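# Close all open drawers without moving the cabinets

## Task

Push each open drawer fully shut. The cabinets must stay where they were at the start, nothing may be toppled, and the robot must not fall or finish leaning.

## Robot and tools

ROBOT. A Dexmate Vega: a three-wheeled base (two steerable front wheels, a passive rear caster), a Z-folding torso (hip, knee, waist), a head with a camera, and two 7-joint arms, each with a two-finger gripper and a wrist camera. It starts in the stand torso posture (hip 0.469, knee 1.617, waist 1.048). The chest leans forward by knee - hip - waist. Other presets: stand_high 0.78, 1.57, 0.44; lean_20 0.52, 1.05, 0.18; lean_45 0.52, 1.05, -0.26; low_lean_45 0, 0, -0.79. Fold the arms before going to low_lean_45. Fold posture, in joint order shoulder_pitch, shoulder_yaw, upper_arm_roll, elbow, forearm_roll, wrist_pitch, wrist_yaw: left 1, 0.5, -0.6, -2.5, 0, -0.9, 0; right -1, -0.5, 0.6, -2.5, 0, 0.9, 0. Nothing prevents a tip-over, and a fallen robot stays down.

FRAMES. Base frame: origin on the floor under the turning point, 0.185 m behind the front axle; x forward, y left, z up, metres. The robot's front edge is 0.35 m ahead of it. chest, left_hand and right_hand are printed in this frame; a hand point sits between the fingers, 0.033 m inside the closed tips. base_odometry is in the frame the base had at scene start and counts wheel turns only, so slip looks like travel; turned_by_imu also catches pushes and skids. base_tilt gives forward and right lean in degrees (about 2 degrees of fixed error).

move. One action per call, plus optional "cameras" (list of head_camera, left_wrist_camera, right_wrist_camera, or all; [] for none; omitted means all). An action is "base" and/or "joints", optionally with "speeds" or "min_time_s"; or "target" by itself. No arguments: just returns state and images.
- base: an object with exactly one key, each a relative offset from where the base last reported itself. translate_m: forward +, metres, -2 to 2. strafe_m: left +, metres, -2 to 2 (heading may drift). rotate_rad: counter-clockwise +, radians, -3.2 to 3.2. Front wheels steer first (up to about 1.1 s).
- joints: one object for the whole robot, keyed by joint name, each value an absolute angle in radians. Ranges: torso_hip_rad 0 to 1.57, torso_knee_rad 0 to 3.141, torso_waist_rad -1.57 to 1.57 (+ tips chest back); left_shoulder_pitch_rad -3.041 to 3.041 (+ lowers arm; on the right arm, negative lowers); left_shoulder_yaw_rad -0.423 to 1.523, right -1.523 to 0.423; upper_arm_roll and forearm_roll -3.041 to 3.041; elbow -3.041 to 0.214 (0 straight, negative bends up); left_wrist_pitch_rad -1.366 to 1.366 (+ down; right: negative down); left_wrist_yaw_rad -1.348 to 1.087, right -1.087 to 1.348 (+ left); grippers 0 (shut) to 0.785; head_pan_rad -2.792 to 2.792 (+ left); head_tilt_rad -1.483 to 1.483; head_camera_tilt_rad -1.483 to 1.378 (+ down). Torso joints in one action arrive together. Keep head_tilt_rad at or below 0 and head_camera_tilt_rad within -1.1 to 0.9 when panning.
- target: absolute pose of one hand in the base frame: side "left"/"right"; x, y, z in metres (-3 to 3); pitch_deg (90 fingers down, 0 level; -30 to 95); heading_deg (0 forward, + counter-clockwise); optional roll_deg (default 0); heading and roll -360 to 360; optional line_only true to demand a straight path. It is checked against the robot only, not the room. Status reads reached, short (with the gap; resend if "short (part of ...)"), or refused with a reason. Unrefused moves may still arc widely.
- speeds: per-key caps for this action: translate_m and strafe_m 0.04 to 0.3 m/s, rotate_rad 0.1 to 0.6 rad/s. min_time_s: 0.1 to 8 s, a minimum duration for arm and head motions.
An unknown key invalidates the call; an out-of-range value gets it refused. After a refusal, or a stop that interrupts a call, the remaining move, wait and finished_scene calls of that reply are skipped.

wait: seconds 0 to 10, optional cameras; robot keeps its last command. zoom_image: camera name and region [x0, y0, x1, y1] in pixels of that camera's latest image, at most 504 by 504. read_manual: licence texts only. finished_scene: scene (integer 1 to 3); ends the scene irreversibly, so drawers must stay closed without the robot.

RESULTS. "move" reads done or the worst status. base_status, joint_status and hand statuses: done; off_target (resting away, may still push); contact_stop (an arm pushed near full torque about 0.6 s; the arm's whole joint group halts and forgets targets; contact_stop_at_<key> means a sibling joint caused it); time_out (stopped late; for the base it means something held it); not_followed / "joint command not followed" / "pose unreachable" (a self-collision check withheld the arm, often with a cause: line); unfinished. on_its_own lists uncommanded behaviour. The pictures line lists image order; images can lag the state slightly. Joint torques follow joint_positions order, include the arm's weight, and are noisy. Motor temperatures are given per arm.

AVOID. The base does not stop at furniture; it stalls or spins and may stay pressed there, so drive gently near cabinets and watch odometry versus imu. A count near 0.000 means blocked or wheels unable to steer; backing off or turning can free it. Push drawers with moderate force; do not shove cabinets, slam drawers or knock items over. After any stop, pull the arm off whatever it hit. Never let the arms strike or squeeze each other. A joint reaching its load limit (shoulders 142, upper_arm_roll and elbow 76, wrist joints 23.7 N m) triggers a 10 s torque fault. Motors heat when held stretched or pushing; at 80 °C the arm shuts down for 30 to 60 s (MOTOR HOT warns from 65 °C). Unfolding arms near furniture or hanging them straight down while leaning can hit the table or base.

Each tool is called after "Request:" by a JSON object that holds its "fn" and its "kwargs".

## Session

Request:
{"fn": "move", "kwargs": {"joints": {"head_pan_rad":0.9,"head_camera_tilt_rad":0.1}, "cameras": ["head_camera"]}}

Request:
{"fn": "move", "kwargs": {"joints": {"head_pan_rad":2.5}, "cameras": ["head_camera"]}}

Request:
{"fn": "move", "kwargs": {"joints": {"head_pan_rad":-2.3}, "cameras": ["head_camera"]}}

Request:
{"fn": "move", "kwargs": {"joints": {"head_pan_rad":-0.7,"right_shoulder_pitch_rad":-1,"right_shoulder_yaw_rad":-0.5,"right_upper_arm_roll_rad":0.6,"right_elbow_rad":-2.5,"right_forearm_roll_rad":0,"right_wrist_pitch_rad":0.9,"right_wrist_yaw_rad":0,"left_shoulder_pitch_rad":0.9,"left_elbow_rad":-1.3,"left_wrist_pitch_rad":-0.14}, "cameras": ["head_camera"]}}

Scene clock: 1.27 s.
Joint torques (N m): left_arm=[4.54 0.7 0.03 -7.27 -0.09 -1.57 -0.13] | right_arm=[-2.85 0.43 -0.66 -5.07 0.03 2.46 0.04]
Motor temperatures (°C): left_arm=[27 30 30 30 34 38 35] | right_arm=[29 28 29 30 34 34 35]
move: done
base_odometry: x=+0.000 y=+0.000 heading=+0.000
turned_by_wheels: +0.000
turned_by_imu: +0.000
base_tilt: forward=+0.7 right=+0.0
base_status: not commanded
joint_positions: torso_hip_rad=+0.469 torso_knee_rad=+1.617 torso_waist_rad=+1.048 left_shoulder_pitch_rad=+2.199 left_shoulder_yaw_rad=+0.001 left_upper_arm_roll_rad=-0.010 left_elbow_rad=-1.084 left_forearm_roll_rad=+0.015 left_wrist_pitch_rad=-0.506 left_wrist_yaw_rad=-0.016 left_gripper_rad=+0.005 right_shoulder_pitch_rad=-2.184 right_shoulder_yaw_rad=+0.007 right_upper_arm_roll_rad=+0.010 right_elbow_rad=-1.115 right_forearm_roll_rad=+0.008 right_wrist_pitch_rad=+0.481 right_wrist_yaw_rad=-0.008 right_gripper_rad=+0.005 head_pan_rad=+0.900 head_tilt_rad=+0.000 head_camera_tilt_rad=+0.100
joint_status: all done
chest: x=-0.0111 y=+0.0000 z=+1.4155 quat_wxyz=(+0.999, +0.000, +0.050, +0.000) (m; base frame)
left_hand: x=+0.1921 y=+0.2282 z=+0.6022 quat_wxyz=(+0.417, +0.009, +0.909, -0.003) pitch_deg=+40.7 heading_deg=-1.0 roll_deg=+0.2 back=up (m; base frame)
right_hand: x=+0.2143 y=-0.2374 z=+0.6092 quat_wxyz=(+0.427, +0.011, +0.904, -0.007) pitch_deg=+39.5 heading_deg=-1.6 roll_deg=-0.2 back=up (m; base frame)
pictures: head_camera
Images, in order (width x height): head_camera 896x560.

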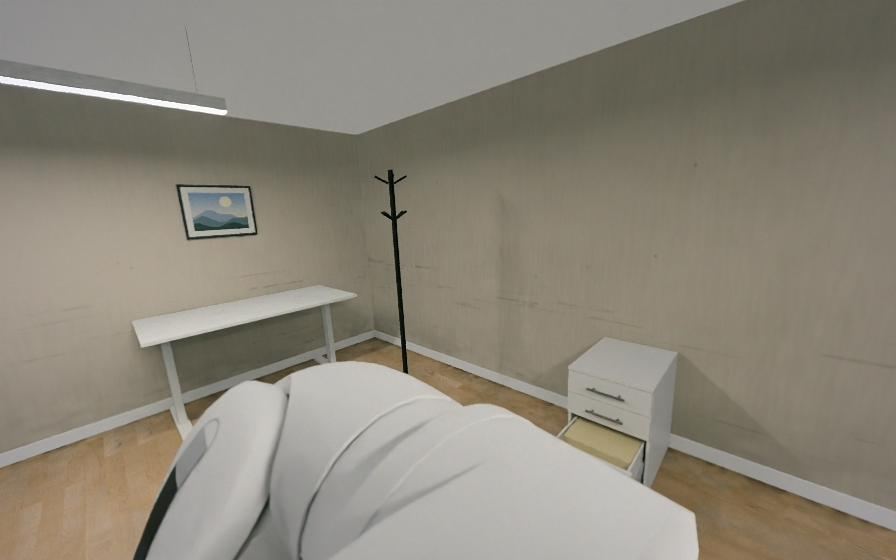

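Scene clock: 3.00 s.
Joint torques (N m): left_arm=[6.14 0.5 2.98 -3.94 -0.47 -1.74 0.22] | right_arm=[-2.11 -0.25 -0.58 -4.47 -0.1 1.87 0.12]
Motor temperatures (°C): left_arm=[27 30 30 30 34 38 35] | right_arm=[29 28 29 31 34 34 35]
move: done
base_odometry: x=+0.000 y=+0.000 heading=+0.000
turned_by_wheels: +0.000
turned_by_imu: +0.000
base_tilt: forward=+0.7 right=-0.1
base_status: not commanded
joint_positions: torso_hip_rad=+0.469 torso_knee_rad=+1.617 torso_waist_rad=+1.048 left_shoulder_pitch_rad=+2.199 left_shoulder_yaw_rad=+0.001 left_upper_arm_roll_rad=-0.010 left_elbow_rad=-1.084 left_forearm_roll_rad=+0.015 left_wrist_pitch_rad=-0.506 left_wrist_yaw_rad=-0.016 left_gripper_rad=+0.005 right_shoulder_pitch_rad=-2.184 right_shoulder_yaw_rad=+0.007 right_upper_arm_roll_rad=+0.010 right_elbow_rad=-1.115 right_forearm_roll_rad=+0.008 right_wrist_pitch_rad=+0.481 right_wrist_yaw_rad=-0.008 right_gripper_rad=+0.005 head_pan_rad=+2.500 head_tilt_rad=+0.000 head_camera_tilt_rad=+0.100
joint_status: all done
chest: x=-0.0111 y=+0.0000 z=+1.4155 quat_wxyz=(+0.999, +0.000, +0.050, +0.000) (m; base frame)
left_hand: x=+0.1921 y=+0.2282 z=+0.6022 quat_wxyz=(+0.417, +0.009, +0.909, -0.003) pitch_deg=+40.7 heading_deg=-1.0 roll_deg=+0.2 back=up (m; base frame)
right_hand: x=+0.2143 y=-0.2374 z=+0.6092 quat_wxyz=(+0.427, +0.011, +0.904, -0.007) pitch_deg=+39.5 heading_deg=-1.6 roll_deg=-0.2 back=up (m; base frame)
pictures: head_camera
Images, in order (width x height): head_camera 896x560.

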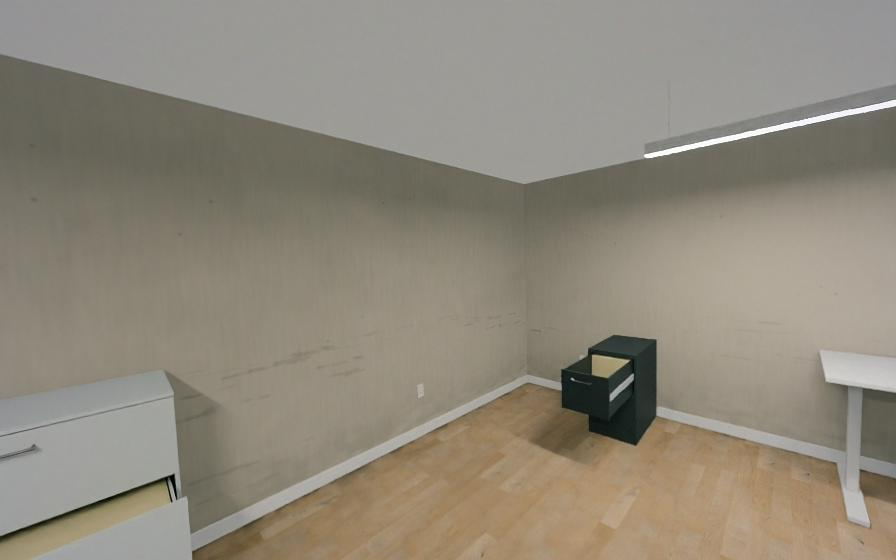

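Scene clock: 6.87 s.
Joint torques (N m): left_arm=[4.18 1.72 0.44 -5.87 0.13 -2.2 -0.42] | right_arm=[-3.14 -0.11 -0.71 -4.43 -0.12 1.99 0.17]
Motor temperatures (°C): left_arm=[27 30 30 30 34 39 35] | right_arm=[29 28 29 31 34 34 35]
move: done
base_odometry: x=+0.000 y=+0.000 heading=+0.000
turned_by_wheels: +0.000
turned_by_imu: +0.001
base_tilt: forward=+0.7 right=-0.1
base_status: not commanded
joint_positions: torso_hip_rad=+0.469 torso_knee_rad=+1.617 torso_waist_rad=+1.048 left_shoulder_pitch_rad=+2.199 left_shoulder_yaw_rad=+0.001 left_upper_arm_roll_rad=-0.010 left_elbow_rad=-1.084 left_forearm_roll_rad=+0.015 left_wrist_pitch_rad=-0.506 left_wrist_yaw_rad=-0.016 left_gripper_rad=+0.005 right_shoulder_pitch_rad=-2.184 right_shoulder_yaw_rad=+0.007 right_upper_arm_roll_rad=+0.010 right_elbow_rad=-1.115 right_forearm_roll_rad=+0.008 right_wrist_pitch_rad=+0.481 right_wrist_yaw_rad=-0.008 right_gripper_rad=+0.005 head_pan_rad=-2.300 head_tilt_rad=+0.000 head_camera_tilt_rad=+0.100
joint_status: all done
chest: x=-0.0111 y=+0.0000 z=+1.4155 quat_wxyz=(+0.999, +0.000, +0.050, +0.000) (m; base frame)
left_hand: x=+0.1921 y=+0.2282 z=+0.6022 quat_wxyz=(+0.417, +0.009, +0.909, -0.003) pitch_deg=+40.7 heading_deg=-1.0 roll_deg=+0.2 back=up (m; base frame)
right_hand: x=+0.2143 y=-0.2374 z=+0.6092 quat_wxyz=(+0.427, +0.011, +0.904, -0.007) pitch_deg=+39.5 heading_deg=-1.6 roll_deg=-0.2 back=up (m; base frame)
pictures: head_camera
Images, in order (width x height): head_camera 896x560.

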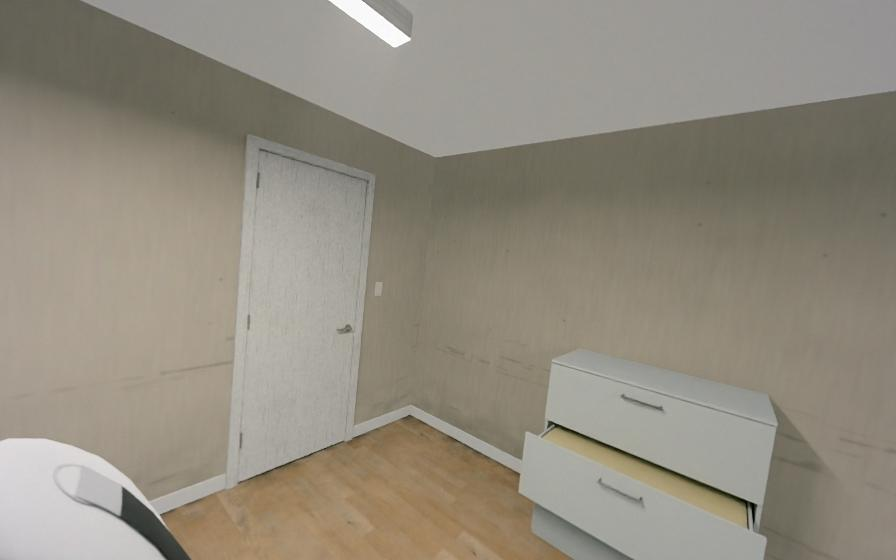

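Scene clock: 13.07 s.
Joint torques (N m): left_arm=[-20.9 1.32 -0.24 -15.47 0.37 -2.41 -0.4] | right_arm=[13.91 -9.37 3.5 -1.37 -0.05 -1.59 0.02]
Motor temperatures (°C): left_arm=[28 30 30 30 34 39 35] | right_arm=[29 28 29 31 34 35 35]
move: done
base_odometry: x=+0.000 y=+0.000 heading=+0.000
turned_by_wheels: +0.000
turned_by_imu: +0.001
base_tilt: forward=+0.6 right=-0.1
base_status: not commanded
joint_positions: torso_hip_rad=+0.469 torso_knee_rad=+1.617 torso_waist_rad=+1.048 left_shoulder_pitch_rad=+0.904 left_shoulder_yaw_rad=+0.001 left_upper_arm_roll_rad=-0.010 left_elbow_rad=-1.299 left_forearm_roll_rad=+0.015 left_wrist_pitch_rad=-0.141 left_wrist_yaw_rad=-0.016 left_gripper_rad=+0.005 right_shoulder_pitch_rad=-1.006 right_shoulder_yaw_rad=-0.497 right_upper_arm_roll_rad=+0.597 right_elbow_rad=-2.494 right_forearm_roll_rad=+0.000 right_wrist_pitch_rad=+0.898 right_wrist_yaw_rad=+0.000 right_gripper_rad=+0.005 head_pan_rad=-0.700 head_tilt_rad=+0.000 head_camera_tilt_rad=+0.100
joint_status: all done
chest: x=-0.0111 y=+0.0000 z=+1.4155 quat_wxyz=(+0.999, +0.000, +0.050, +0.000) (m; base frame)
left_hand: x=+0.8545 y=+0.2306 z=+1.3948 quat_wxyz=(+0.843, +0.007, +0.537, +0.004) pitch_deg=-25.0 heading_deg=-0.5 roll_deg=+1.0 back=up (m; base frame)
right_hand: x=-0.0192 y=-0.1563 z=+1.7194 quat_wxyz=(+0.843, -0.203, -0.392, -0.308) pitch_deg=-37.6 heading_deg=+132.5 roll_deg=+7.3 back=down (m; base frame)
pictures: head_camera
Images, in order (width x height): head_camera 896x560.

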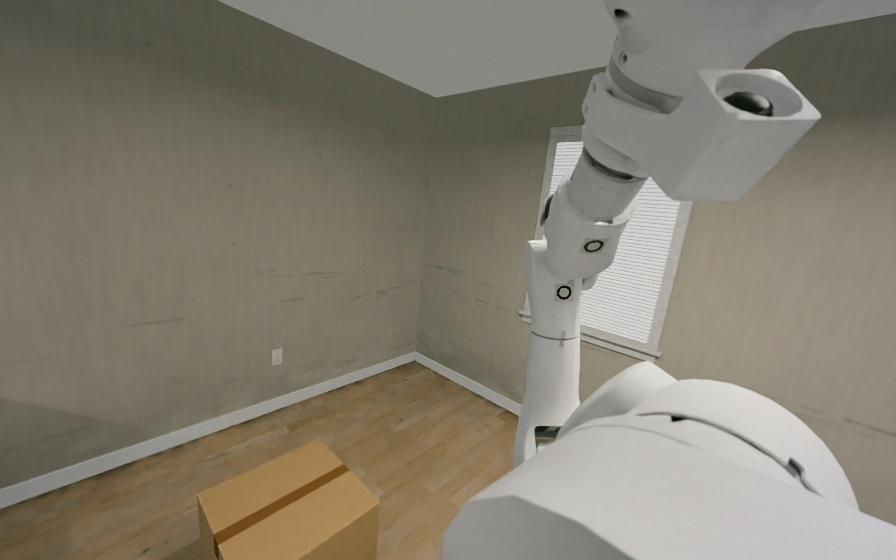

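Request:
{"fn": "move", "kwargs": {"joints": {"torso_hip_rad":0,"torso_knee_rad":0.3,"torso_waist_rad":-0.3,"head_pan_rad":0,"head_camera_tilt_rad":-0.2}, "base": {"rotate_rad":0.153}, "cameras": []}}

Request:
{"fn": "move", "kwargs": {"base": {"strafe_m":0.42}, "cameras": []}}

Request:
{"fn": "move", "kwargs": {"target": {"side":"left","x":0.66,"y":0.21,"z":0.24,"pitch_deg":25,"heading_deg":0}, "cameras": ["head_camera","left_wrist_camera"]}}

Scene clock: 38.20 s.
Joint torques (N m): left_arm=[-15.34 1.8 1 -15.09 0.65 -3.13 0.09] | right_arm=[11.28 -8.45 6.08 -3.74 1.02 -1.27 -0.91]
Motor temperatures (°C): left_arm=[30 30 30 31 34 39 35] | right_arm=[30 28 29 31 34 35 35]
move: done
base_odometry: x=+0.000 y=+0.000 heading=+0.153
turned_by_wheels: +0.153
turned_by_imu: +0.151
base_tilt: forward=+0.6 right=+0.0
base_status: done
joint_positions: torso_hip_rad=+0.000 torso_knee_rad=+0.300 torso_waist_rad=-0.300 left_shoulder_pitch_rad=+0.900 left_shoulder_yaw_rad=+0.001 left_upper_arm_roll_rad=-0.010 left_elbow_rad=-1.300 left_forearm_roll_rad=+0.015 left_wrist_pitch_rad=-0.140 left_wrist_yaw_rad=-0.016 left_gripper_rad=+0.005 right_shoulder_pitch_rad=-1.000 right_shoulder_yaw_rad=-0.500 right_upper_arm_roll_rad=+0.600 right_elbow_rad=-2.500 right_forearm_roll_rad=+0.000 right_wrist_pitch_rad=+0.900 right_wrist_yaw_rad=+0.000 right_gripper_rad=+0.005 head_pan_rad=+0.000 head_tilt_rad=+0.000 head_camera_tilt_rad=-0.200
joint_status: all done
chest: x=+0.0036 y=+0.0000 z=+0.9995 quat_wxyz=(+0.955, +0.000, +0.296, +0.000) (m; base frame)
left_hand: x=+0.7549 y=+0.2306 z=+0.5691 quat_wxyz=(+0.685, +0.008, +0.728, +0.002) pitch_deg=+3.5 heading_deg=-0.4 roll_deg=+0.8 back=up (m; base frame)
right_hand: x=+0.1368 y=-0.1534 z=+1.2700 quat_wxyz=(+0.911, -0.275, -0.178, -0.249) pitch_deg=-51.7 heading_deg=+107.6 roll_deg=+41.7 back=down (m; base frame)
pictures: none
No camera images: "cameras" was empty.

Scene clock: 41.63 s.
Joint torques (N m): left_arm=[-15.03 0.61 -0.41 -13.78 -0.18 -3.07 0.1] | right_arm=[11.99 -7.31 6.31 -4.24 1.03 -1.82 -0.88]
Motor temperatures (°C): left_arm=[30 30 30 31 34 39 35] | right_arm=[30 28 29 31 34 35 35]
move: done
base_odometry: x=-0.066 y=+0.413 heading=+0.159
turned_by_wheels: +0.006
turned_by_imu: +0.003
base_tilt: forward=+0.7 right=-0.1
base_status: done
joint_positions: torso_hip_rad=+0.000 torso_knee_rad=+0.300 torso_waist_rad=-0.300 left_shoulder_pitch_rad=+0.900 left_shoulder_yaw_rad=+0.001 left_upper_arm_roll_rad=-0.010 left_elbow_rad=-1.300 left_forearm_roll_rad=+0.015 left_wrist_pitch_rad=-0.140 left_wrist_yaw_rad=-0.016 left_gripper_rad=+0.005 right_shoulder_pitch_rad=-1.000 right_shoulder_yaw_rad=-0.500 right_upper_arm_roll_rad=+0.600 right_elbow_rad=-2.500 right_forearm_roll_rad=+0.000 right_wrist_pitch_rad=+0.900 right_wrist_yaw_rad=+0.000 right_gripper_rad=+0.005 head_pan_rad=+0.000 head_tilt_rad=+0.000 head_camera_tilt_rad=-0.200
joint_status: not commanded
chest: x=+0.0036 y=+0.0000 z=+0.9995 quat_wxyz=(+0.955, +0.000, +0.296, +0.000) (m; base frame)
left_hand: x=+0.7549 y=+0.2306 z=+0.5691 quat_wxyz=(+0.685, +0.008, +0.728, +0.002) pitch_deg=+3.5 heading_deg=-0.4 roll_deg=+0.8 back=up (m; base frame)
right_hand: x=+0.1368 y=-0.1534 z=+1.2700 quat_wxyz=(+0.911, -0.275, -0.178, -0.249) pitch_deg=-51.7 heading_deg=+107.6 roll_deg=+41.7 back=down (m; base frame)
pictures: none
No camera images: "cameras" was empty.

Scene clock: 41.93 s.
Joint torques (N m): left_arm=[-16.05 0.85 0.24 -14.35 0.3 -1.99 0.38] | right_arm=[12.23 -7.88 6.11 -4.19 1.01 -1.59 -0.92]
Motor temperatures (°C): left_arm=[30 30 30 31 34 39 35] | right_arm=[30 28 29 31 34 35 35]
move: refused
base_odometry: x=-0.066 y=+0.413 heading=+0.159
turned_by_wheels: +0.000
turned_by_imu: +0.000
base_tilt: forward=+0.7 right=-0.1
base_status: not commanded
joint_positions: torso_hip_rad=+0.000 torso_knee_rad=+0.300 torso_waist_rad=-0.300 left_shoulder_pitch_rad=+0.900 left_shoulder_yaw_rad=+0.001 left_upper_arm_roll_rad=-0.010 left_elbow_rad=-1.300 left_forearm_roll_rad=+0.015 left_wrist_pitch_rad=-0.140 left_wrist_yaw_rad=-0.016 left_gripper_rad=+0.005 right_shoulder_pitch_rad=-1.000 right_shoulder_yaw_rad=-0.500 right_upper_arm_roll_rad=+0.600 right_elbow_rad=-2.500 right_forearm_roll_rad=+0.000 right_wrist_pitch_rad=+0.900 right_wrist_yaw_rad=+0.000 right_gripper_rad=+0.005 head_pan_rad=+0.000 head_tilt_rad=+0.000 head_camera_tilt_rad=-0.200
joint_status: not commanded
chest: x=+0.0036 y=+0.0000 z=+0.9995 quat_wxyz=(+0.955, +0.000, +0.296, +0.000) (m; base frame)
left_hand: x=+0.7549 y=+0.2306 z=+0.5691 quat_wxyz=(+0.685, +0.008, +0.728, +0.002) pitch_deg=+3.5 heading_deg=-0.4 roll_deg=+0.8 back=up (m; base frame)
left_hand_status: refused: no posture of the arm gets there (out of reach): the closest leaves the hand 5.3 cm and 1 deg from the pose. Nothing moved.
right_hand: x=+0.1368 y=-0.1534 z=+1.2700 quat_wxyz=(+0.911, -0.275, -0.178, -0.249) pitch_deg=-51.7 heading_deg=+107.6 roll_deg=+41.7 back=down (m; base frame)
pictures: head_camera, left_wrist_camera
Images, in order (width x height): head_camera 896x560, left_wrist_camera 672x420.

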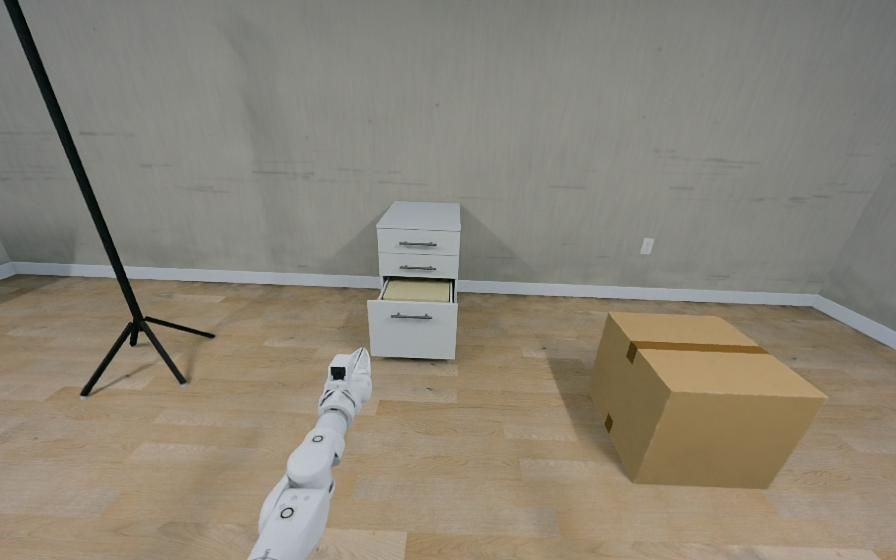

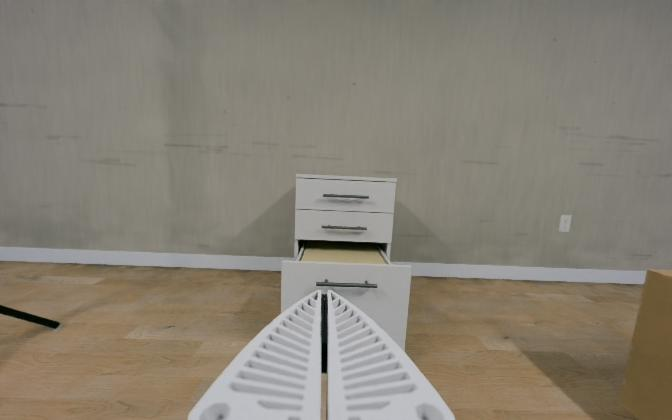

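Request:
{"fn": "move", "kwargs": {"target": {"side":"left","x":0.6,"y":0.2,"z":0.265,"pitch_deg":35,"heading_deg":0}, "cameras": []}}

Request:
{"fn": "move", "kwargs": {"base": {"translate_m":0.7}, "cameras": ["head_camera","left_wrist_camera"]}}

Scene clock: 53.03 s.
Joint torques (N m): left_arm=[-13.75 -2.3 6.37 -9.09 0.19 -2.08 0.74] | right_arm=[12.91 -8.04 6.07 -4.46 1.02 -1.68 -1.06]
Motor temperatures (°C): left_arm=[29 30 30 31 34 39 35] | right_arm=[30 28 30 31 34 35 35]
move: done
base_odometry: x=-0.066 y=+0.413 heading=+0.159
turned_by_wheels: +0.000
turned_by_imu: +0.001
base_tilt: forward=+0.7 right=-0.1
base_status: not commanded
joint_positions: torso_hip_rad=+0.000 torso_knee_rad=+0.300 torso_waist_rad=-0.300 left_shoulder_pitch_rad=+0.994 left_shoulder_yaw_rad=-0.049 left_upper_arm_roll_rad=+0.015 left_elbow_rad=-1.022 left_forearm_roll_rad=+0.033 left_wrist_pitch_rad=+0.034 left_wrist_yaw_rad=+0.038 left_gripper_rad=+0.005 right_shoulder_pitch_rad=-1.000 right_shoulder_yaw_rad=-0.500 right_upper_arm_roll_rad=+0.600 right_elbow_rad=-2.500 right_forearm_roll_rad=+0.000 right_wrist_pitch_rad=+0.900 right_wrist_yaw_rad=+0.000 right_gripper_rad=+0.005 head_pan_rad=+0.000 head_tilt_rad=+0.000 head_camera_tilt_rad=-0.200
joint_status: not commanded
chest: x=+0.0036 y=+0.0000 z=+0.9995 quat_wxyz=(+0.955, +0.000, +0.296, +0.000) (m; base frame)
left_hand: x=+0.6021 y=+0.2006 z=+0.2681 quat_wxyz=(+0.464, +0.000, +0.886, +0.000) pitch_deg=+34.7 heading_deg=+0.0 roll_deg=+0.0 back=up (m; base frame)
left_hand_status: reached (straight line, planned for 1.7 s): 4 mm and 0.3 deg off.
right_hand: x=+0.1368 y=-0.1534 z=+1.2700 quat_wxyz=(+0.911, -0.275, -0.178, -0.249) pitch_deg=-51.7 heading_deg=+107.6 roll_deg=+41.7 back=down (m; base frame)
pictures: none
No camera images: "cameras" was empty.

Scene clock: 57.47 s.
Joint torques (N m): left_arm=[-12.96 -3.13 5.15 -10.72 0.16 -2.2 0.28] | right_arm=[11.45 -7.66 6.21 -3.34 1.05 -1.6 -0.88]
Motor temperatures (°C): left_arm=[29 30 30 31 34 39 35] | right_arm=[30 28 30 31 34 35 35]
move: done
base_odometry: x=+0.625 y=+0.526 heading=+0.158
turned_by_wheels: +0.000
turned_by_imu: -0.001
base_tilt: forward=+0.6 right=-0.1
base_status: done
joint_positions: torso_hip_rad=+0.000 torso_knee_rad=+0.300 torso_waist_rad=-0.300 left_shoulder_pitch_rad=+0.993 left_shoulder_yaw_rad=-0.050 left_upper_arm_roll_rad=+0.015 left_elbow_rad=-1.016 left_forearm_roll_rad=+0.033 left_wrist_pitch_rad=+0.035 left_wrist_yaw_rad=+0.039 left_gripper_rad=+0.005 right_shoulder_pitch_rad=-1.000 right_shoulder_yaw_rad=-0.500 right_upper_arm_roll_rad=+0.600 right_elbow_rad=-2.500 right_forearm_roll_rad=+0.000 right_wrist_pitch_rad=+0.900 right_wrist_yaw_rad=+0.000 right_gripper_rad=+0.005 head_pan_rad=+0.000 head_tilt_rad=+0.000 head_camera_tilt_rad=-0.200
joint_status: not commanded
chest: x=+0.0036 y=+0.0000 z=+0.9995 quat_wxyz=(+0.955, +0.000, +0.296, +0.000) (m; base frame)
left_hand: x=+0.5997 y=+0.2001 z=+0.2647 quat_wxyz=(+0.462, +0.000, +0.887, +0.000) pitch_deg=+35.0 heading_deg=+0.0 roll_deg=+0.0 back=up (m; base frame)
right_hand: x=+0.1368 y=-0.1534 z=+1.2699 quat_wxyz=(+0.911, -0.275, -0.178, -0.249) pitch_deg=-51.7 heading_deg=+107.6 roll_deg=+41.7 back=down (m; base frame)
pictures: head_camera, left_wrist_camera
Images, in order (width x height): head_camera 896x560, left_wrist_camera 672x420.

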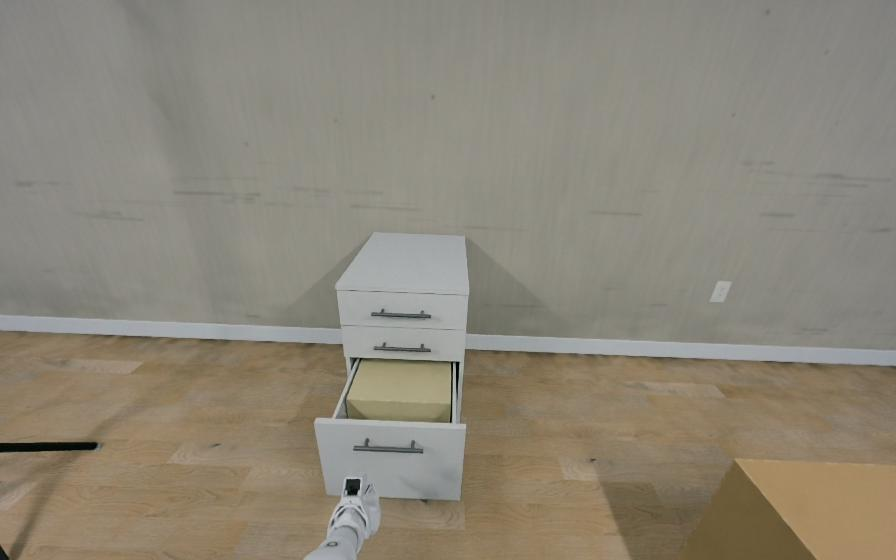

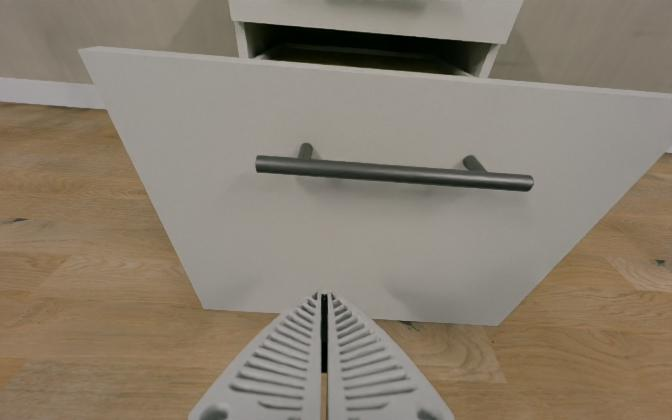

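Request:
{"fn": "move", "kwargs": {"base": {"translate_m":0.4}, "speeds": {"translate_m":0.16}, "cameras": ["head_camera","left_wrist_camera"]}}

Scene clock: 66.37 s.
Joint torques (N m): left_arm=[-27.76 -1.11 3.49 -21.91 0.28 -6.6 -0.16] | right_arm=[10.55 -7.14 6.03 -4.52 1.13 -1.52 -0.97]
Motor temperatures (°C): left_arm=[29 30 30 31 34 39 35] | right_arm=[30 28 30 31 34 35 35]
move: done
base_odometry: x=+1.019 y=+0.590 heading=+0.159
turned_by_wheels: +0.000
turned_by_imu: +0.002
base_tilt: forward=+0.6 right=+0.0
base_status: done
joint_positions: torso_hip_rad=+0.000 torso_knee_rad=+0.300 torso_waist_rad=-0.300 left_shoulder_pitch_rad=+0.994 left_shoulder_yaw_rad=-0.050 left_upper_arm_roll_rad=+0.015 left_elbow_rad=-1.015 left_forearm_roll_rad=+0.033 left_wrist_pitch_rad=+0.037 left_wrist_yaw_rad=+0.039 left_gripper_rad=+0.005 right_shoulder_pitch_rad=-1.000 right_shoulder_yaw_rad=-0.500 right_upper_arm_roll_rad=+0.600 right_elbow_rad=-2.500 right_forearm_roll_rad=+0.000 right_wrist_pitch_rad=+0.900 right_wrist_yaw_rad=+0.000 right_gripper_rad=+0.005 head_pan_rad=+0.000 head_tilt_rad=+0.000 head_camera_tilt_rad=-0.200
joint_status: not commanded
chest: x=+0.0035 y=+0.0000 z=+0.9995 quat_wxyz=(+0.955, +0.000, +0.296, +0.000) (m; base frame)
left_hand: x=+0.5984 y=+0.2001 z=+0.2634 quat_wxyz=(+0.460, +0.000, +0.888, +0.000) pitch_deg=+35.2 heading_deg=+0.0 roll_deg=+0.0 back=up (m; base frame)
right_hand: x=+0.1368 y=-0.1534 z=+1.2699 quat_wxyz=(+0.911, -0.275, -0.178, -0.249) pitch_deg=-51.7 heading_deg=+107.7 roll_deg=+41.7 back=down (m; base frame)
pictures: head_camera, left_wrist_camera
Images, in order (width x height): head_camera 896x560, left_wrist_camera 672x420.

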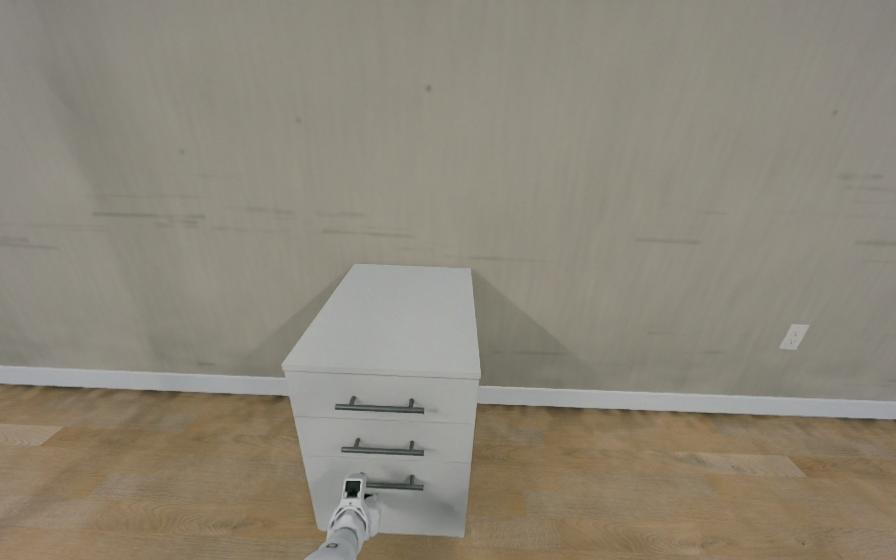

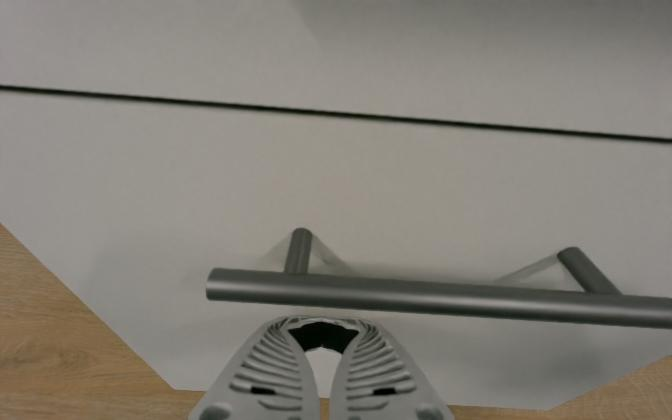

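Request:
{"fn": "move", "kwargs": {"base": {"translate_m":-0.45}, "cameras": ["head_camera"]}}

Request:
{"fn": "move", "kwargs": {"target": {"side":"left","x":0.75,"y":0.2,"z":0.5,"pitch_deg":8,"heading_deg":0}, "cameras": []}}

Request:
{"fn": "move", "kwargs": {"base": {"rotate_rad":2.449}, "cameras": ["head_camera"]}}

Request:
{"fn": "move", "kwargs": {"base": {"translate_m":1.98}, "cameras": []}}

Request:
{"fn": "move", "kwargs": {"base": {"rotate_rad":-0.833}, "cameras": ["head_camera","left_wrist_camera"]}}

Scene clock: 83.43 s.
Joint torques (N m): left_arm=[-13.54 -2.9 3.37 -12.38 0.47 -2.67 -0.28] | right_arm=[11.16 -7.23 6.52 -3.83 1.14 -1.34 -1.09]
Motor temperatures (°C): left_arm=[31 30 30 32 34 41 35] | right_arm=[30 28 30 31 34 35 35]
move: done
base_odometry: x=+0.575 y=+0.518 heading=+0.158
turned_by_wheels: -0.001
turned_by_imu: +0.000
base_tilt: forward=+0.6 right=-0.1
base_status: done
joint_positions: torso_hip_rad=+0.000 torso_knee_rad=+0.300 torso_waist_rad=-0.300 left_shoulder_pitch_rad=+0.993 left_shoulder_yaw_rad=-0.050 left_upper_arm_roll_rad=+0.015 left_elbow_rad=-1.016 left_forearm_roll_rad=+0.033 left_wrist_pitch_rad=+0.035 left_wrist_yaw_rad=+0.039 left_gripper_rad=+0.005 right_shoulder_pitch_rad=-1.000 right_shoulder_yaw_rad=-0.500 right_upper_arm_roll_rad=+0.600 right_elbow_rad=-2.500 right_forearm_roll_rad=+0.000 right_wrist_pitch_rad=+0.900 right_wrist_yaw_rad=+0.000 right_gripper_rad=+0.005 head_pan_rad=+0.000 head_tilt_rad=+0.000 head_camera_tilt_rad=-0.200
joint_status: not commanded
chest: x=+0.0036 y=+0.0000 z=+0.9995 quat_wxyz=(+0.955, +0.000, +0.296, +0.000) (m; base frame)
left_hand: x=+0.5997 y=+0.2001 z=+0.2647 quat_wxyz=(+0.461, +0.000, +0.887, +0.000) pitch_deg=+35.0 heading_deg=+0.0 roll_deg=+0.0 back=up (m; base frame)
right_hand: x=+0.1368 y=-0.1534 z=+1.2699 quat_wxyz=(+0.911, -0.275, -0.178, -0.249) pitch_deg=-51.7 heading_deg=+107.6 roll_deg=+41.7 back=down (m; base frame)
pictures: head_camera
Images, in order (width x height): head_camera 896x560.

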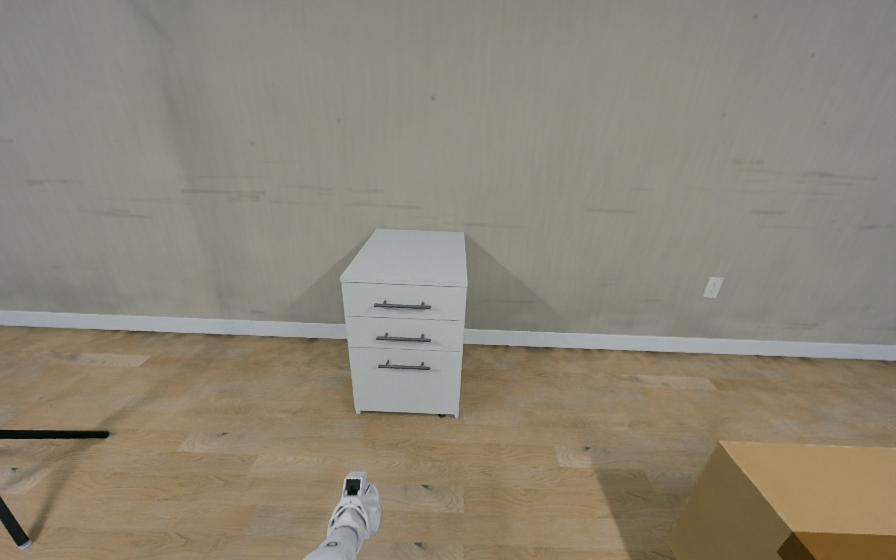

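Scene clock: 86.30 s.
Joint torques (N m): left_arm=[-14.09 1.69 4.97 -12.32 0.2 -3.11 0.42] | right_arm=[11.37 -8.32 6.42 -4.22 1.11 -1.34 -0.87]
Motor temperatures (°C): left_arm=[31 30 30 32 34 41 35] | right_arm=[30 28 30 31 34 35 35]
move: done
base_odometry: x=+0.575 y=+0.518 heading=+0.158
turned_by_wheels: +0.000
turned_by_imu: +0.000
base_tilt: forward=+0.6 right=+0.0
base_status: not commanded
joint_positions: torso_hip_rad=+0.000 torso_knee_rad=+0.300 torso_waist_rad=-0.300 left_shoulder_pitch_rad=+0.844 left_shoulder_yaw_rad=-0.046 left_upper_arm_roll_rad=+0.022 left_elbow_rad=-1.065 left_forearm_roll_rad=+0.039 left_wrist_pitch_rad=-0.229 left_wrist_yaw_rad=+0.043 left_gripper_rad=+0.005 right_shoulder_pitch_rad=-1.000 right_shoulder_yaw_rad=-0.500 right_upper_arm_roll_rad=+0.600 right_elbow_rad=-2.500 right_forearm_roll_rad=+0.000 right_wrist_pitch_rad=+0.900 right_wrist_yaw_rad=+0.000 right_gripper_rad=+0.005 head_pan_rad=+0.000 head_tilt_rad=+0.000 head_camera_tilt_rad=-0.200
joint_status: not commanded
chest: x=+0.0036 y=+0.0000 z=+0.9995 quat_wxyz=(+0.955, +0.000, +0.296, +0.000) (m; base frame)
left_hand: x=+0.7477 y=+0.2001 z=+0.4951 quat_wxyz=(+0.653, +0.000, +0.758, +0.000) pitch_deg=+8.5 heading_deg=+0.0 roll_deg=+0.0 back=up (m; base frame)
left_hand_status: reached (straight line, planned for 1.4 s): 5 mm and 0.5 deg off.
right_hand: x=+0.1368 y=-0.1534 z=+1.2699 quat_wxyz=(+0.911, -0.275, -0.178, -0.249) pitch_deg=-51.7 heading_deg=+107.6 roll_deg=+41.7 back=down (m; base frame)
pictures: none
No camera images: "cameras" was empty.

Scene clock: 91.93 s.
Joint torques (N m): left_arm=[-14.29 -0.1 2.31 -11.82 0.37 -3.29 0.56] | right_arm=[11.98 -7.94 6.08 -4.49 1.14 -1.6 -1.01]
Motor temperatures (°C): left_arm=[30 30 30 32 34 41 35] | right_arm=[30 28 30 31 34 35 35]
move: done
base_odometry: x=+0.576 y=+0.517 heading=+2.611
turned_by_wheels: +2.453
turned_by_imu: +2.403
base_tilt: forward=+0.7 right=+0.0
base_status: done
joint_positions: torso_hip_rad=+0.000 torso_knee_rad=+0.300 torso_waist_rad=-0.300 left_shoulder_pitch_rad=+0.840 left_shoulder_yaw_rad=-0.046 left_upper_arm_roll_rad=+0.022 left_elbow_rad=-1.064 left_forearm_roll_rad=+0.039 left_wrist_pitch_rad=-0.235 left_wrist_yaw_rad=+0.043 left_gripper_rad=+0.005 right_shoulder_pitch_rad=-1.000 right_shoulder_yaw_rad=-0.500 right_upper_arm_roll_rad=+0.600 right_elbow_rad=-2.500 right_forearm_roll_rad=+0.000 right_wrist_pitch_rad=+0.900 right_wrist_yaw_rad=+0.000 right_gripper_rad=+0.005 head_pan_rad=+0.000 head_tilt_rad=+0.000 head_camera_tilt_rad=-0.200
joint_status: not commanded
chest: x=+0.0036 y=+0.0000 z=+0.9995 quat_wxyz=(+0.955, +0.000, +0.296, +0.000) (m; base frame)
left_hand: x=+0.7498 y=+0.2001 z=+0.4996 quat_wxyz=(+0.656, +0.000, +0.755, +0.000) pitch_deg=+8.0 heading_deg=+0.0 roll_deg=+0.0 back=up (m; base frame)
right_hand: x=+0.1368 y=-0.1534 z=+1.2699 quat_wxyz=(+0.911, -0.275, -0.178, -0.249) pitch_deg=-51.7 heading_deg=+107.6 roll_deg=+41.7 back=down (m; base frame)
pictures: head_camera
Images, in order (width x height): head_camera 896x560.

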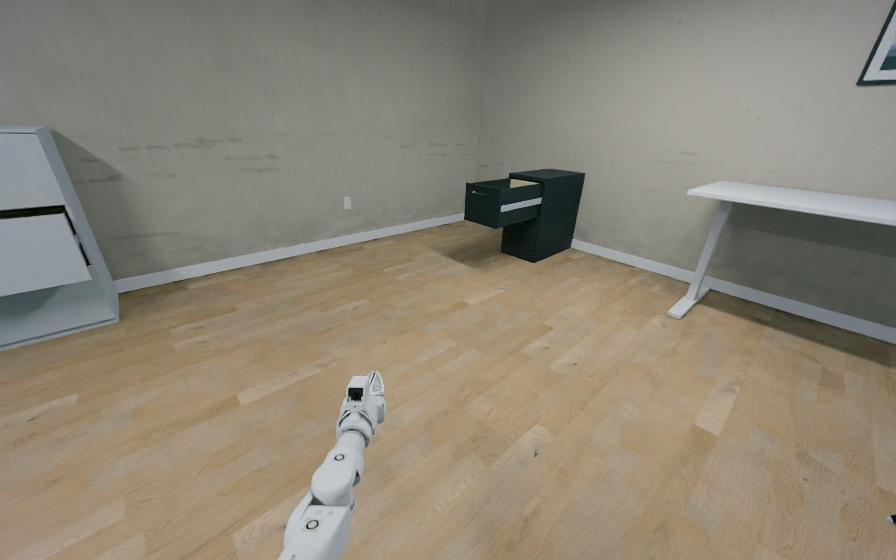

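Scene clock: 100.33 s.
Joint torques (N m): left_arm=[-17.12 -0.68 3.46 -12.77 -0.23 -2.15 0.13] | right_arm=[12.64 -8.82 5.96 -4.12 1.1 -1.37 -0.83]
Motor temperatures (°C): left_arm=[30 30 30 32 34 40 35] | right_arm=[30 28 30 31 34 35 35]
move: done
base_odometry: x=-1.135 y=+1.514 heading=+2.611
turned_by_wheels: +0.000
turned_by_imu: +0.001
base_tilt: forward=+0.7 right=+0.0
base_status: done
joint_positions: torso_hip_rad=+0.000 torso_knee_rad=+0.300 torso_waist_rad=-0.300 left_shoulder_pitch_rad=+0.840 left_shoulder_yaw_rad=-0.046 left_upper_arm_roll_rad=+0.022 left_elbow_rad=-1.064 left_forearm_roll_rad=+0.039 left_wrist_pitch_rad=-0.235 left_wrist_yaw_rad=+0.043 left_gripper_rad=+0.005 right_shoulder_pitch_rad=-1.000 right_shoulder_yaw_rad=-0.500 right_upper_arm_roll_rad=+0.600 right_elbow_rad=-2.500 right_forearm_roll_rad=+0.000 right_wrist_pitch_rad=+0.900 right_wrist_yaw_rad=+0.000 right_gripper_rad=+0.005 head_pan_rad=+0.000 head_tilt_rad=+0.000 head_camera_tilt_rad=-0.200
joint_status: not commanded
chest: x=+0.0036 y=+0.0000 z=+0.9995 quat_wxyz=(+0.955, +0.000, +0.296, +0.000) (m; base frame)
left_hand: x=+0.7498 y=+0.2001 z=+0.4996 quat_wxyz=(+0.656, +0.000, +0.755, +0.000) pitch_deg=+8.0 heading_deg=+0.0 roll_deg=+0.0 back=up (m; base frame)
right_hand: x=+0.1369 y=-0.1534 z=+1.2699 quat_wxyz=(+0.911, -0.275, -0.178, -0.249) pitch_deg=-51.7 heading_deg=+107.6 roll_deg=+41.8 back=down (m; base frame)
pictures: none
No camera images: "cameras" was empty.

Scene clock: 111.97 s.
Joint torques (N m): left_arm=[-13.62 -0.21 -0.74 -11.22 0.24 -2.14 0.09] | right_arm=[12.01 -6.52 4.95 -2.95 1.2 -1.41 -0.8]
Motor temperatures (°C): left_arm=[30 30 30 32 34 40 35] | right_arm=[30 28 30 31 34 35 35]
move: done
TORQUE FAULT: left_wrist_yaw_rad reached its load limit. The left arm stopped for 10 seconds, dropped its targets and accepts commands again: back off and push less far. The stop added 8.3 s to the call and to motion_time.
base_odometry: x=-1.136 y=+1.514 heading=+1.777
turned_by_wheels: -0.834
turned_by_imu: -0.810
base_tilt: forward=+0.7 right=-0.1
base_status: done
joint_positions: torso_hip_rad=+0.000 torso_knee_rad=+0.300 torso_waist_rad=-0.300 left_shoulder_pitch_rad=+0.840 left_shoulder_yaw_rad=-0.045 left_upper_arm_roll_rad=+0.020 left_elbow_rad=-1.064 left_forearm_roll_rad=+0.039 left_wrist_pitch_rad=-0.234 left_wrist_yaw_rad=+0.047 left_gripper_rad=+0.005 right_shoulder_pitch_rad=-1.000 right_shoulder_yaw_rad=-0.500 right_upper_arm_roll_rad=+0.600 right_elbow_rad=-2.500 right_forearm_roll_rad=+0.000 right_wrist_pitch_rad=+0.900 right_wrist_yaw_rad=+0.000 right_gripper_rad=+0.005 head_pan_rad=+0.000 head_tilt_rad=+0.000 head_camera_tilt_rad=-0.200
joint_status: not commanded
chest: x=+0.0036 y=+0.0000 z=+0.9995 quat_wxyz=(+0.955, +0.000, +0.296, +0.000) (m; base frame)
left_hand: x=+0.7498 y=+0.2030 z=+0.4992 quat_wxyz=(+0.656, -0.002, +0.755, +0.002) pitch_deg=+8.1 heading_deg=+0.3 roll_deg=+0.0 back=up (m; base frame)
right_hand: x=+0.1368 y=-0.1534 z=+1.2699 quat_wxyz=(+0.911, -0.275, -0.178, -0.249) pitch_deg=-51.7 heading_deg=+107.6 roll_deg=+41.7 back=down (m; base frame)
pictures: head_camera, left_wrist_camera
Images, in order (width x height): head_camera 896x560, left_wrist_camera 672x420.

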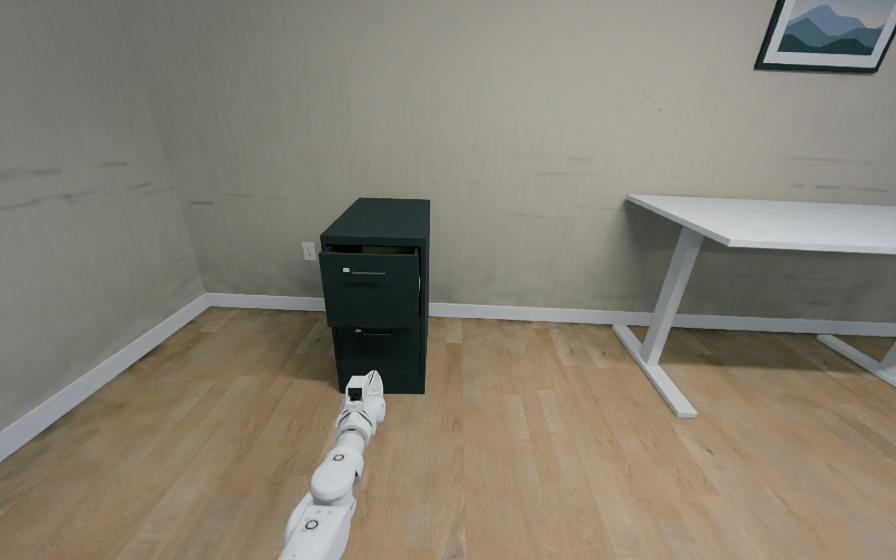

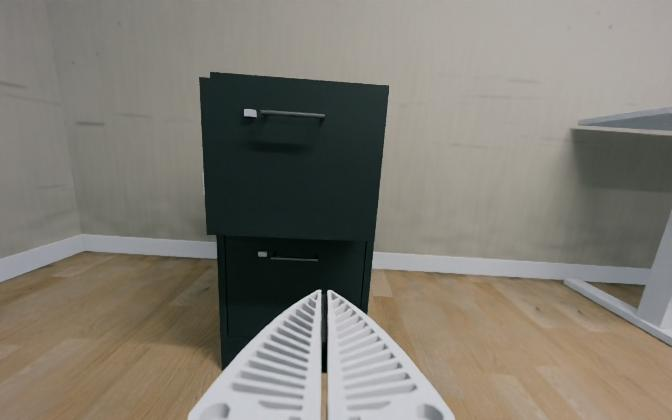

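Request:
{"fn": "move", "kwargs": {"base": {"rotate_rad":0.05}, "cameras": []}}

Request:
{"fn": "move", "kwargs": {"target": {"side":"left","x":0.75,"y":0.22,"z":0.51,"pitch_deg":8,"heading_deg":0}, "cameras": []}}

Request:
{"fn": "move", "kwargs": {"base": {"translate_m":0.31}, "speeds": {"translate_m":0.12}, "cameras": ["head_camera","left_wrist_camera"]}}

Request:
{"fn": "zoom_image", "kwargs": {"camera": "head_camera", "region": [270, 200, 490, 480]}}

Scene clock: 124.33 s.
Joint torques (N m): left_arm=[-11.74 0.61 -0.9 -12.59 0.5 -2.31 0.14] | right_arm=[10.98 -7.08 4.76 -2.29 1.25 -1.68 -0.95]
Motor temperatures (°C): left_arm=[29 30 30 32 34 40 35] | right_arm=[30 28 30 31 34 35 35]
move: done
base_odometry: x=-1.136 y=+1.514 heading=+1.827
turned_by_wheels: +0.050
turned_by_imu: +0.050
base_tilt: forward=+0.7 right=+0.0
base_status: done
joint_positions: torso_hip_rad=+0.000 torso_knee_rad=+0.300 torso_waist_rad=-0.300 left_shoulder_pitch_rad=+0.840 left_shoulder_yaw_rad=-0.045 left_upper_arm_roll_rad=+0.020 left_elbow_rad=-1.064 left_forearm_roll_rad=+0.039 left_wrist_pitch_rad=-0.234 left_wrist_yaw_rad=+0.047 left_gripper_rad=+0.005 right_shoulder_pitch_rad=-1.000 right_shoulder_yaw_rad=-0.500 right_upper_arm_roll_rad=+0.600 right_elbow_rad=-2.500 right_forearm_roll_rad=+0.000 right_wrist_pitch_rad=+0.900 right_wrist_yaw_rad=+0.000 right_gripper_rad=+0.005 head_pan_rad=+0.000 head_tilt_rad=+0.000 head_camera_tilt_rad=-0.200
joint_status: not commanded
chest: x=+0.0036 y=+0.0000 z=+0.9995 quat_wxyz=(+0.955, +0.000, +0.296, +0.000) (m; base frame)
left_hand: x=+0.7498 y=+0.2031 z=+0.4992 quat_wxyz=(+0.656, -0.002, +0.755, +0.002) pitch_deg=+8.1 heading_deg=+0.4 roll_deg=+0.0 back=up (m; base frame)
right_hand: x=+0.1368 y=-0.1534 z=+1.2699 quat_wxyz=(+0.911, -0.275, -0.178, -0.249) pitch_deg=-51.7 heading_deg=+107.6 roll_deg=+41.7 back=down (m; base frame)
pictures: none
No camera images: "cameras" was empty.

Scene clock: 126.00 s.
Joint torques (N m): left_arm=[-8.85 0.7 -1.63 -14.96 -0.19 -2.85 -0.12] | right_arm=[11.63 -6.43 5 -2.66 1.25 -1.06 -0.91]
Motor temperatures (°C): left_arm=[29 30 30 32 34 40 35] | right_arm=[30 28 30 31 34 35 35]
move: done
base_odometry: x=-1.136 y=+1.514 heading=+1.827
turned_by_wheels: +0.000
turned_by_imu: +0.000
base_tilt: forward=+0.7 right=-0.1
base_status: not commanded
joint_positions: torso_hip_rad=+0.000 torso_knee_rad=+0.300 torso_waist_rad=-0.300 left_shoulder_pitch_rad=+0.862 left_shoulder_yaw_rad=-0.022 left_upper_arm_roll_rad=+0.003 left_elbow_rad=-1.136 left_forearm_roll_rad=+0.021 left_wrist_pitch_rad=-0.186 left_wrist_yaw_rad=+0.012 left_gripper_rad=+0.005 right_shoulder_pitch_rad=-1.000 right_shoulder_yaw_rad=-0.500 right_upper_arm_roll_rad=+0.600 right_elbow_rad=-2.500 right_forearm_roll_rad=+0.000 right_wrist_pitch_rad=+0.900 right_wrist_yaw_rad=+0.000 right_gripper_rad=+0.005 head_pan_rad=+0.000 head_tilt_rad=+0.000 head_camera_tilt_rad=-0.200
joint_status: not commanded
chest: x=+0.0036 y=+0.0000 z=+0.9995 quat_wxyz=(+0.955, +0.000, +0.296, +0.000) (m; base frame)
left_hand: x=+0.7500 y=+0.2186 z=+0.5089 quat_wxyz=(+0.656, +0.000, +0.755, +0.000) pitch_deg=+8.0 heading_deg=+0.0 roll_deg=+0.0 back=up (m; base frame)
left_hand_status: reached (straight line, planned for 0.6 s): 2 mm and 0.0 deg off.
right_hand: x=+0.1368 y=-0.1534 z=+1.2699 quat_wxyz=(+0.911, -0.275, -0.178, -0.249) pitch_deg=-51.7 heading_deg=+107.6 roll_deg=+41.7 back=down (m; base frame)
pictures: none
No camera images: "cameras" was empty.

Scene clock: 129.77 s.
Joint torques (N m): left_arm=[-10.76 2.05 -0.99 -14.46 -0.11 -1.59 -0.51] | right_arm=[11.05 -7.63 4.76 -2.74 1.22 -2.21 -0.98]
Motor temperatures (°C): left_arm=[29 30 30 32 34 40 35] | right_arm=[30 28 30 31 34 35 35]
move: done
base_odometry: x=-1.215 y=+1.814 heading=+1.826
turned_by_wheels: +0.000
turned_by_imu: +0.000
base_tilt: forward=+0.6 right=+0.0
base_status: done
joint_positions: torso_hip_rad=+0.000 torso_knee_rad=+0.300 torso_waist_rad=-0.300 left_shoulder_pitch_rad=+0.864 left_shoulder_yaw_rad=-0.020 left_upper_arm_roll_rad=+0.001 left_elbow_rad=-1.142 left_forearm_roll_rad=+0.019 left_wrist_pitch_rad=-0.182 left_wrist_yaw_rad=+0.009 left_gripper_rad=+0.005 right_shoulder_pitch_rad=-1.000 right_shoulder_yaw_rad=-0.500 right_upper_arm_roll_rad=+0.600 right_elbow_rad=-2.500 right_forearm_roll_rad=+0.000 right_wrist_pitch_rad=+0.900 right_wrist_yaw_rad=+0.000 right_gripper_rad=+0.005 head_pan_rad=+0.000 head_tilt_rad=+0.000 head_camera_tilt_rad=-0.200
joint_status: not commanded
chest: x=+0.0036 y=+0.0000 z=+0.9995 quat_wxyz=(+0.955, +0.000, +0.296, +0.000) (m; base frame)
left_hand: x=+0.7500 y=+0.2199 z=+0.5098 quat_wxyz=(+0.656, +0.000, +0.755, +0.000) pitch_deg=+8.0 heading_deg=+0.0 roll_deg=+0.0 back=up (m; base frame)
right_hand: x=+0.1368 y=-0.1534 z=+1.2699 quat_wxyz=(+0.911, -0.275, -0.178, -0.249) pitch_deg=-51.7 heading_deg=+107.6 roll_deg=+41.7 back=down (m; base frame)
pictures: head_camera, left_wrist_camera
Images, in order (width x height): head_camera 896x560, left_wrist_camera 672x420.

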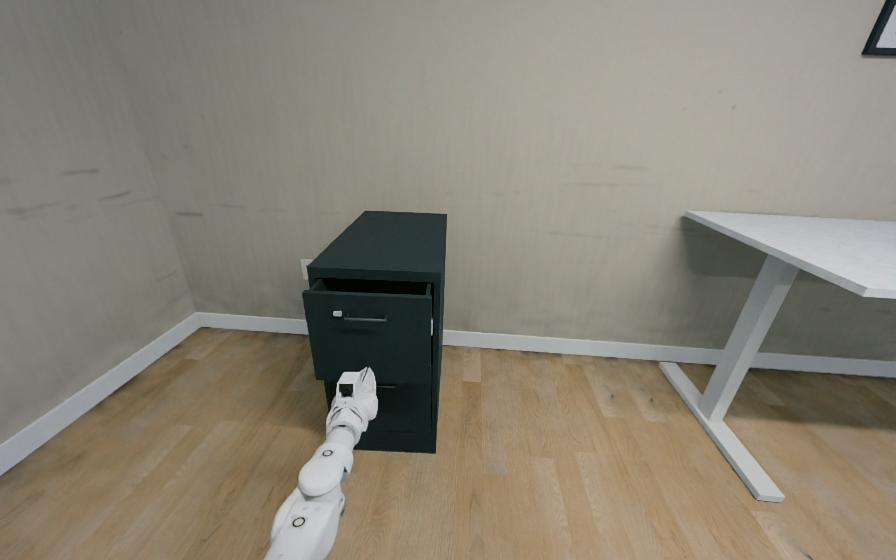

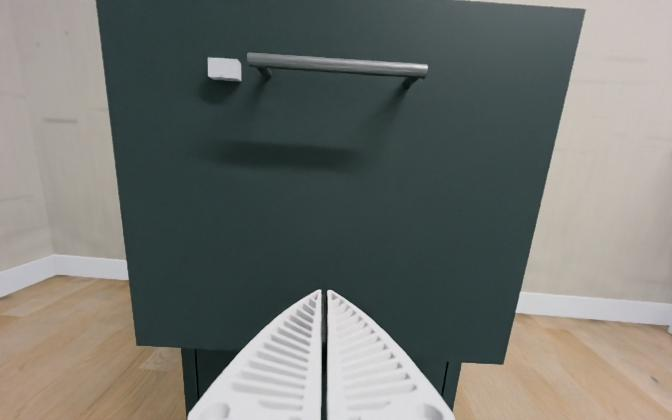

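Scaled by 1.800 from the camera's 896x560 image, which has a finer 960x600 frame.

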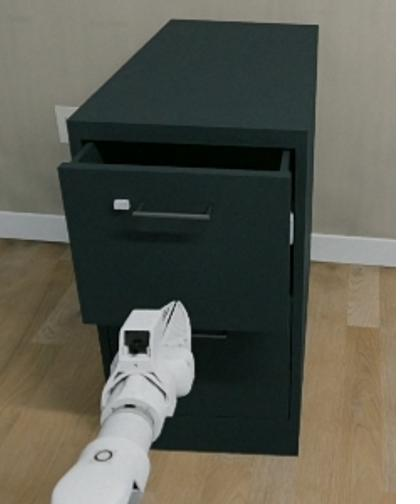

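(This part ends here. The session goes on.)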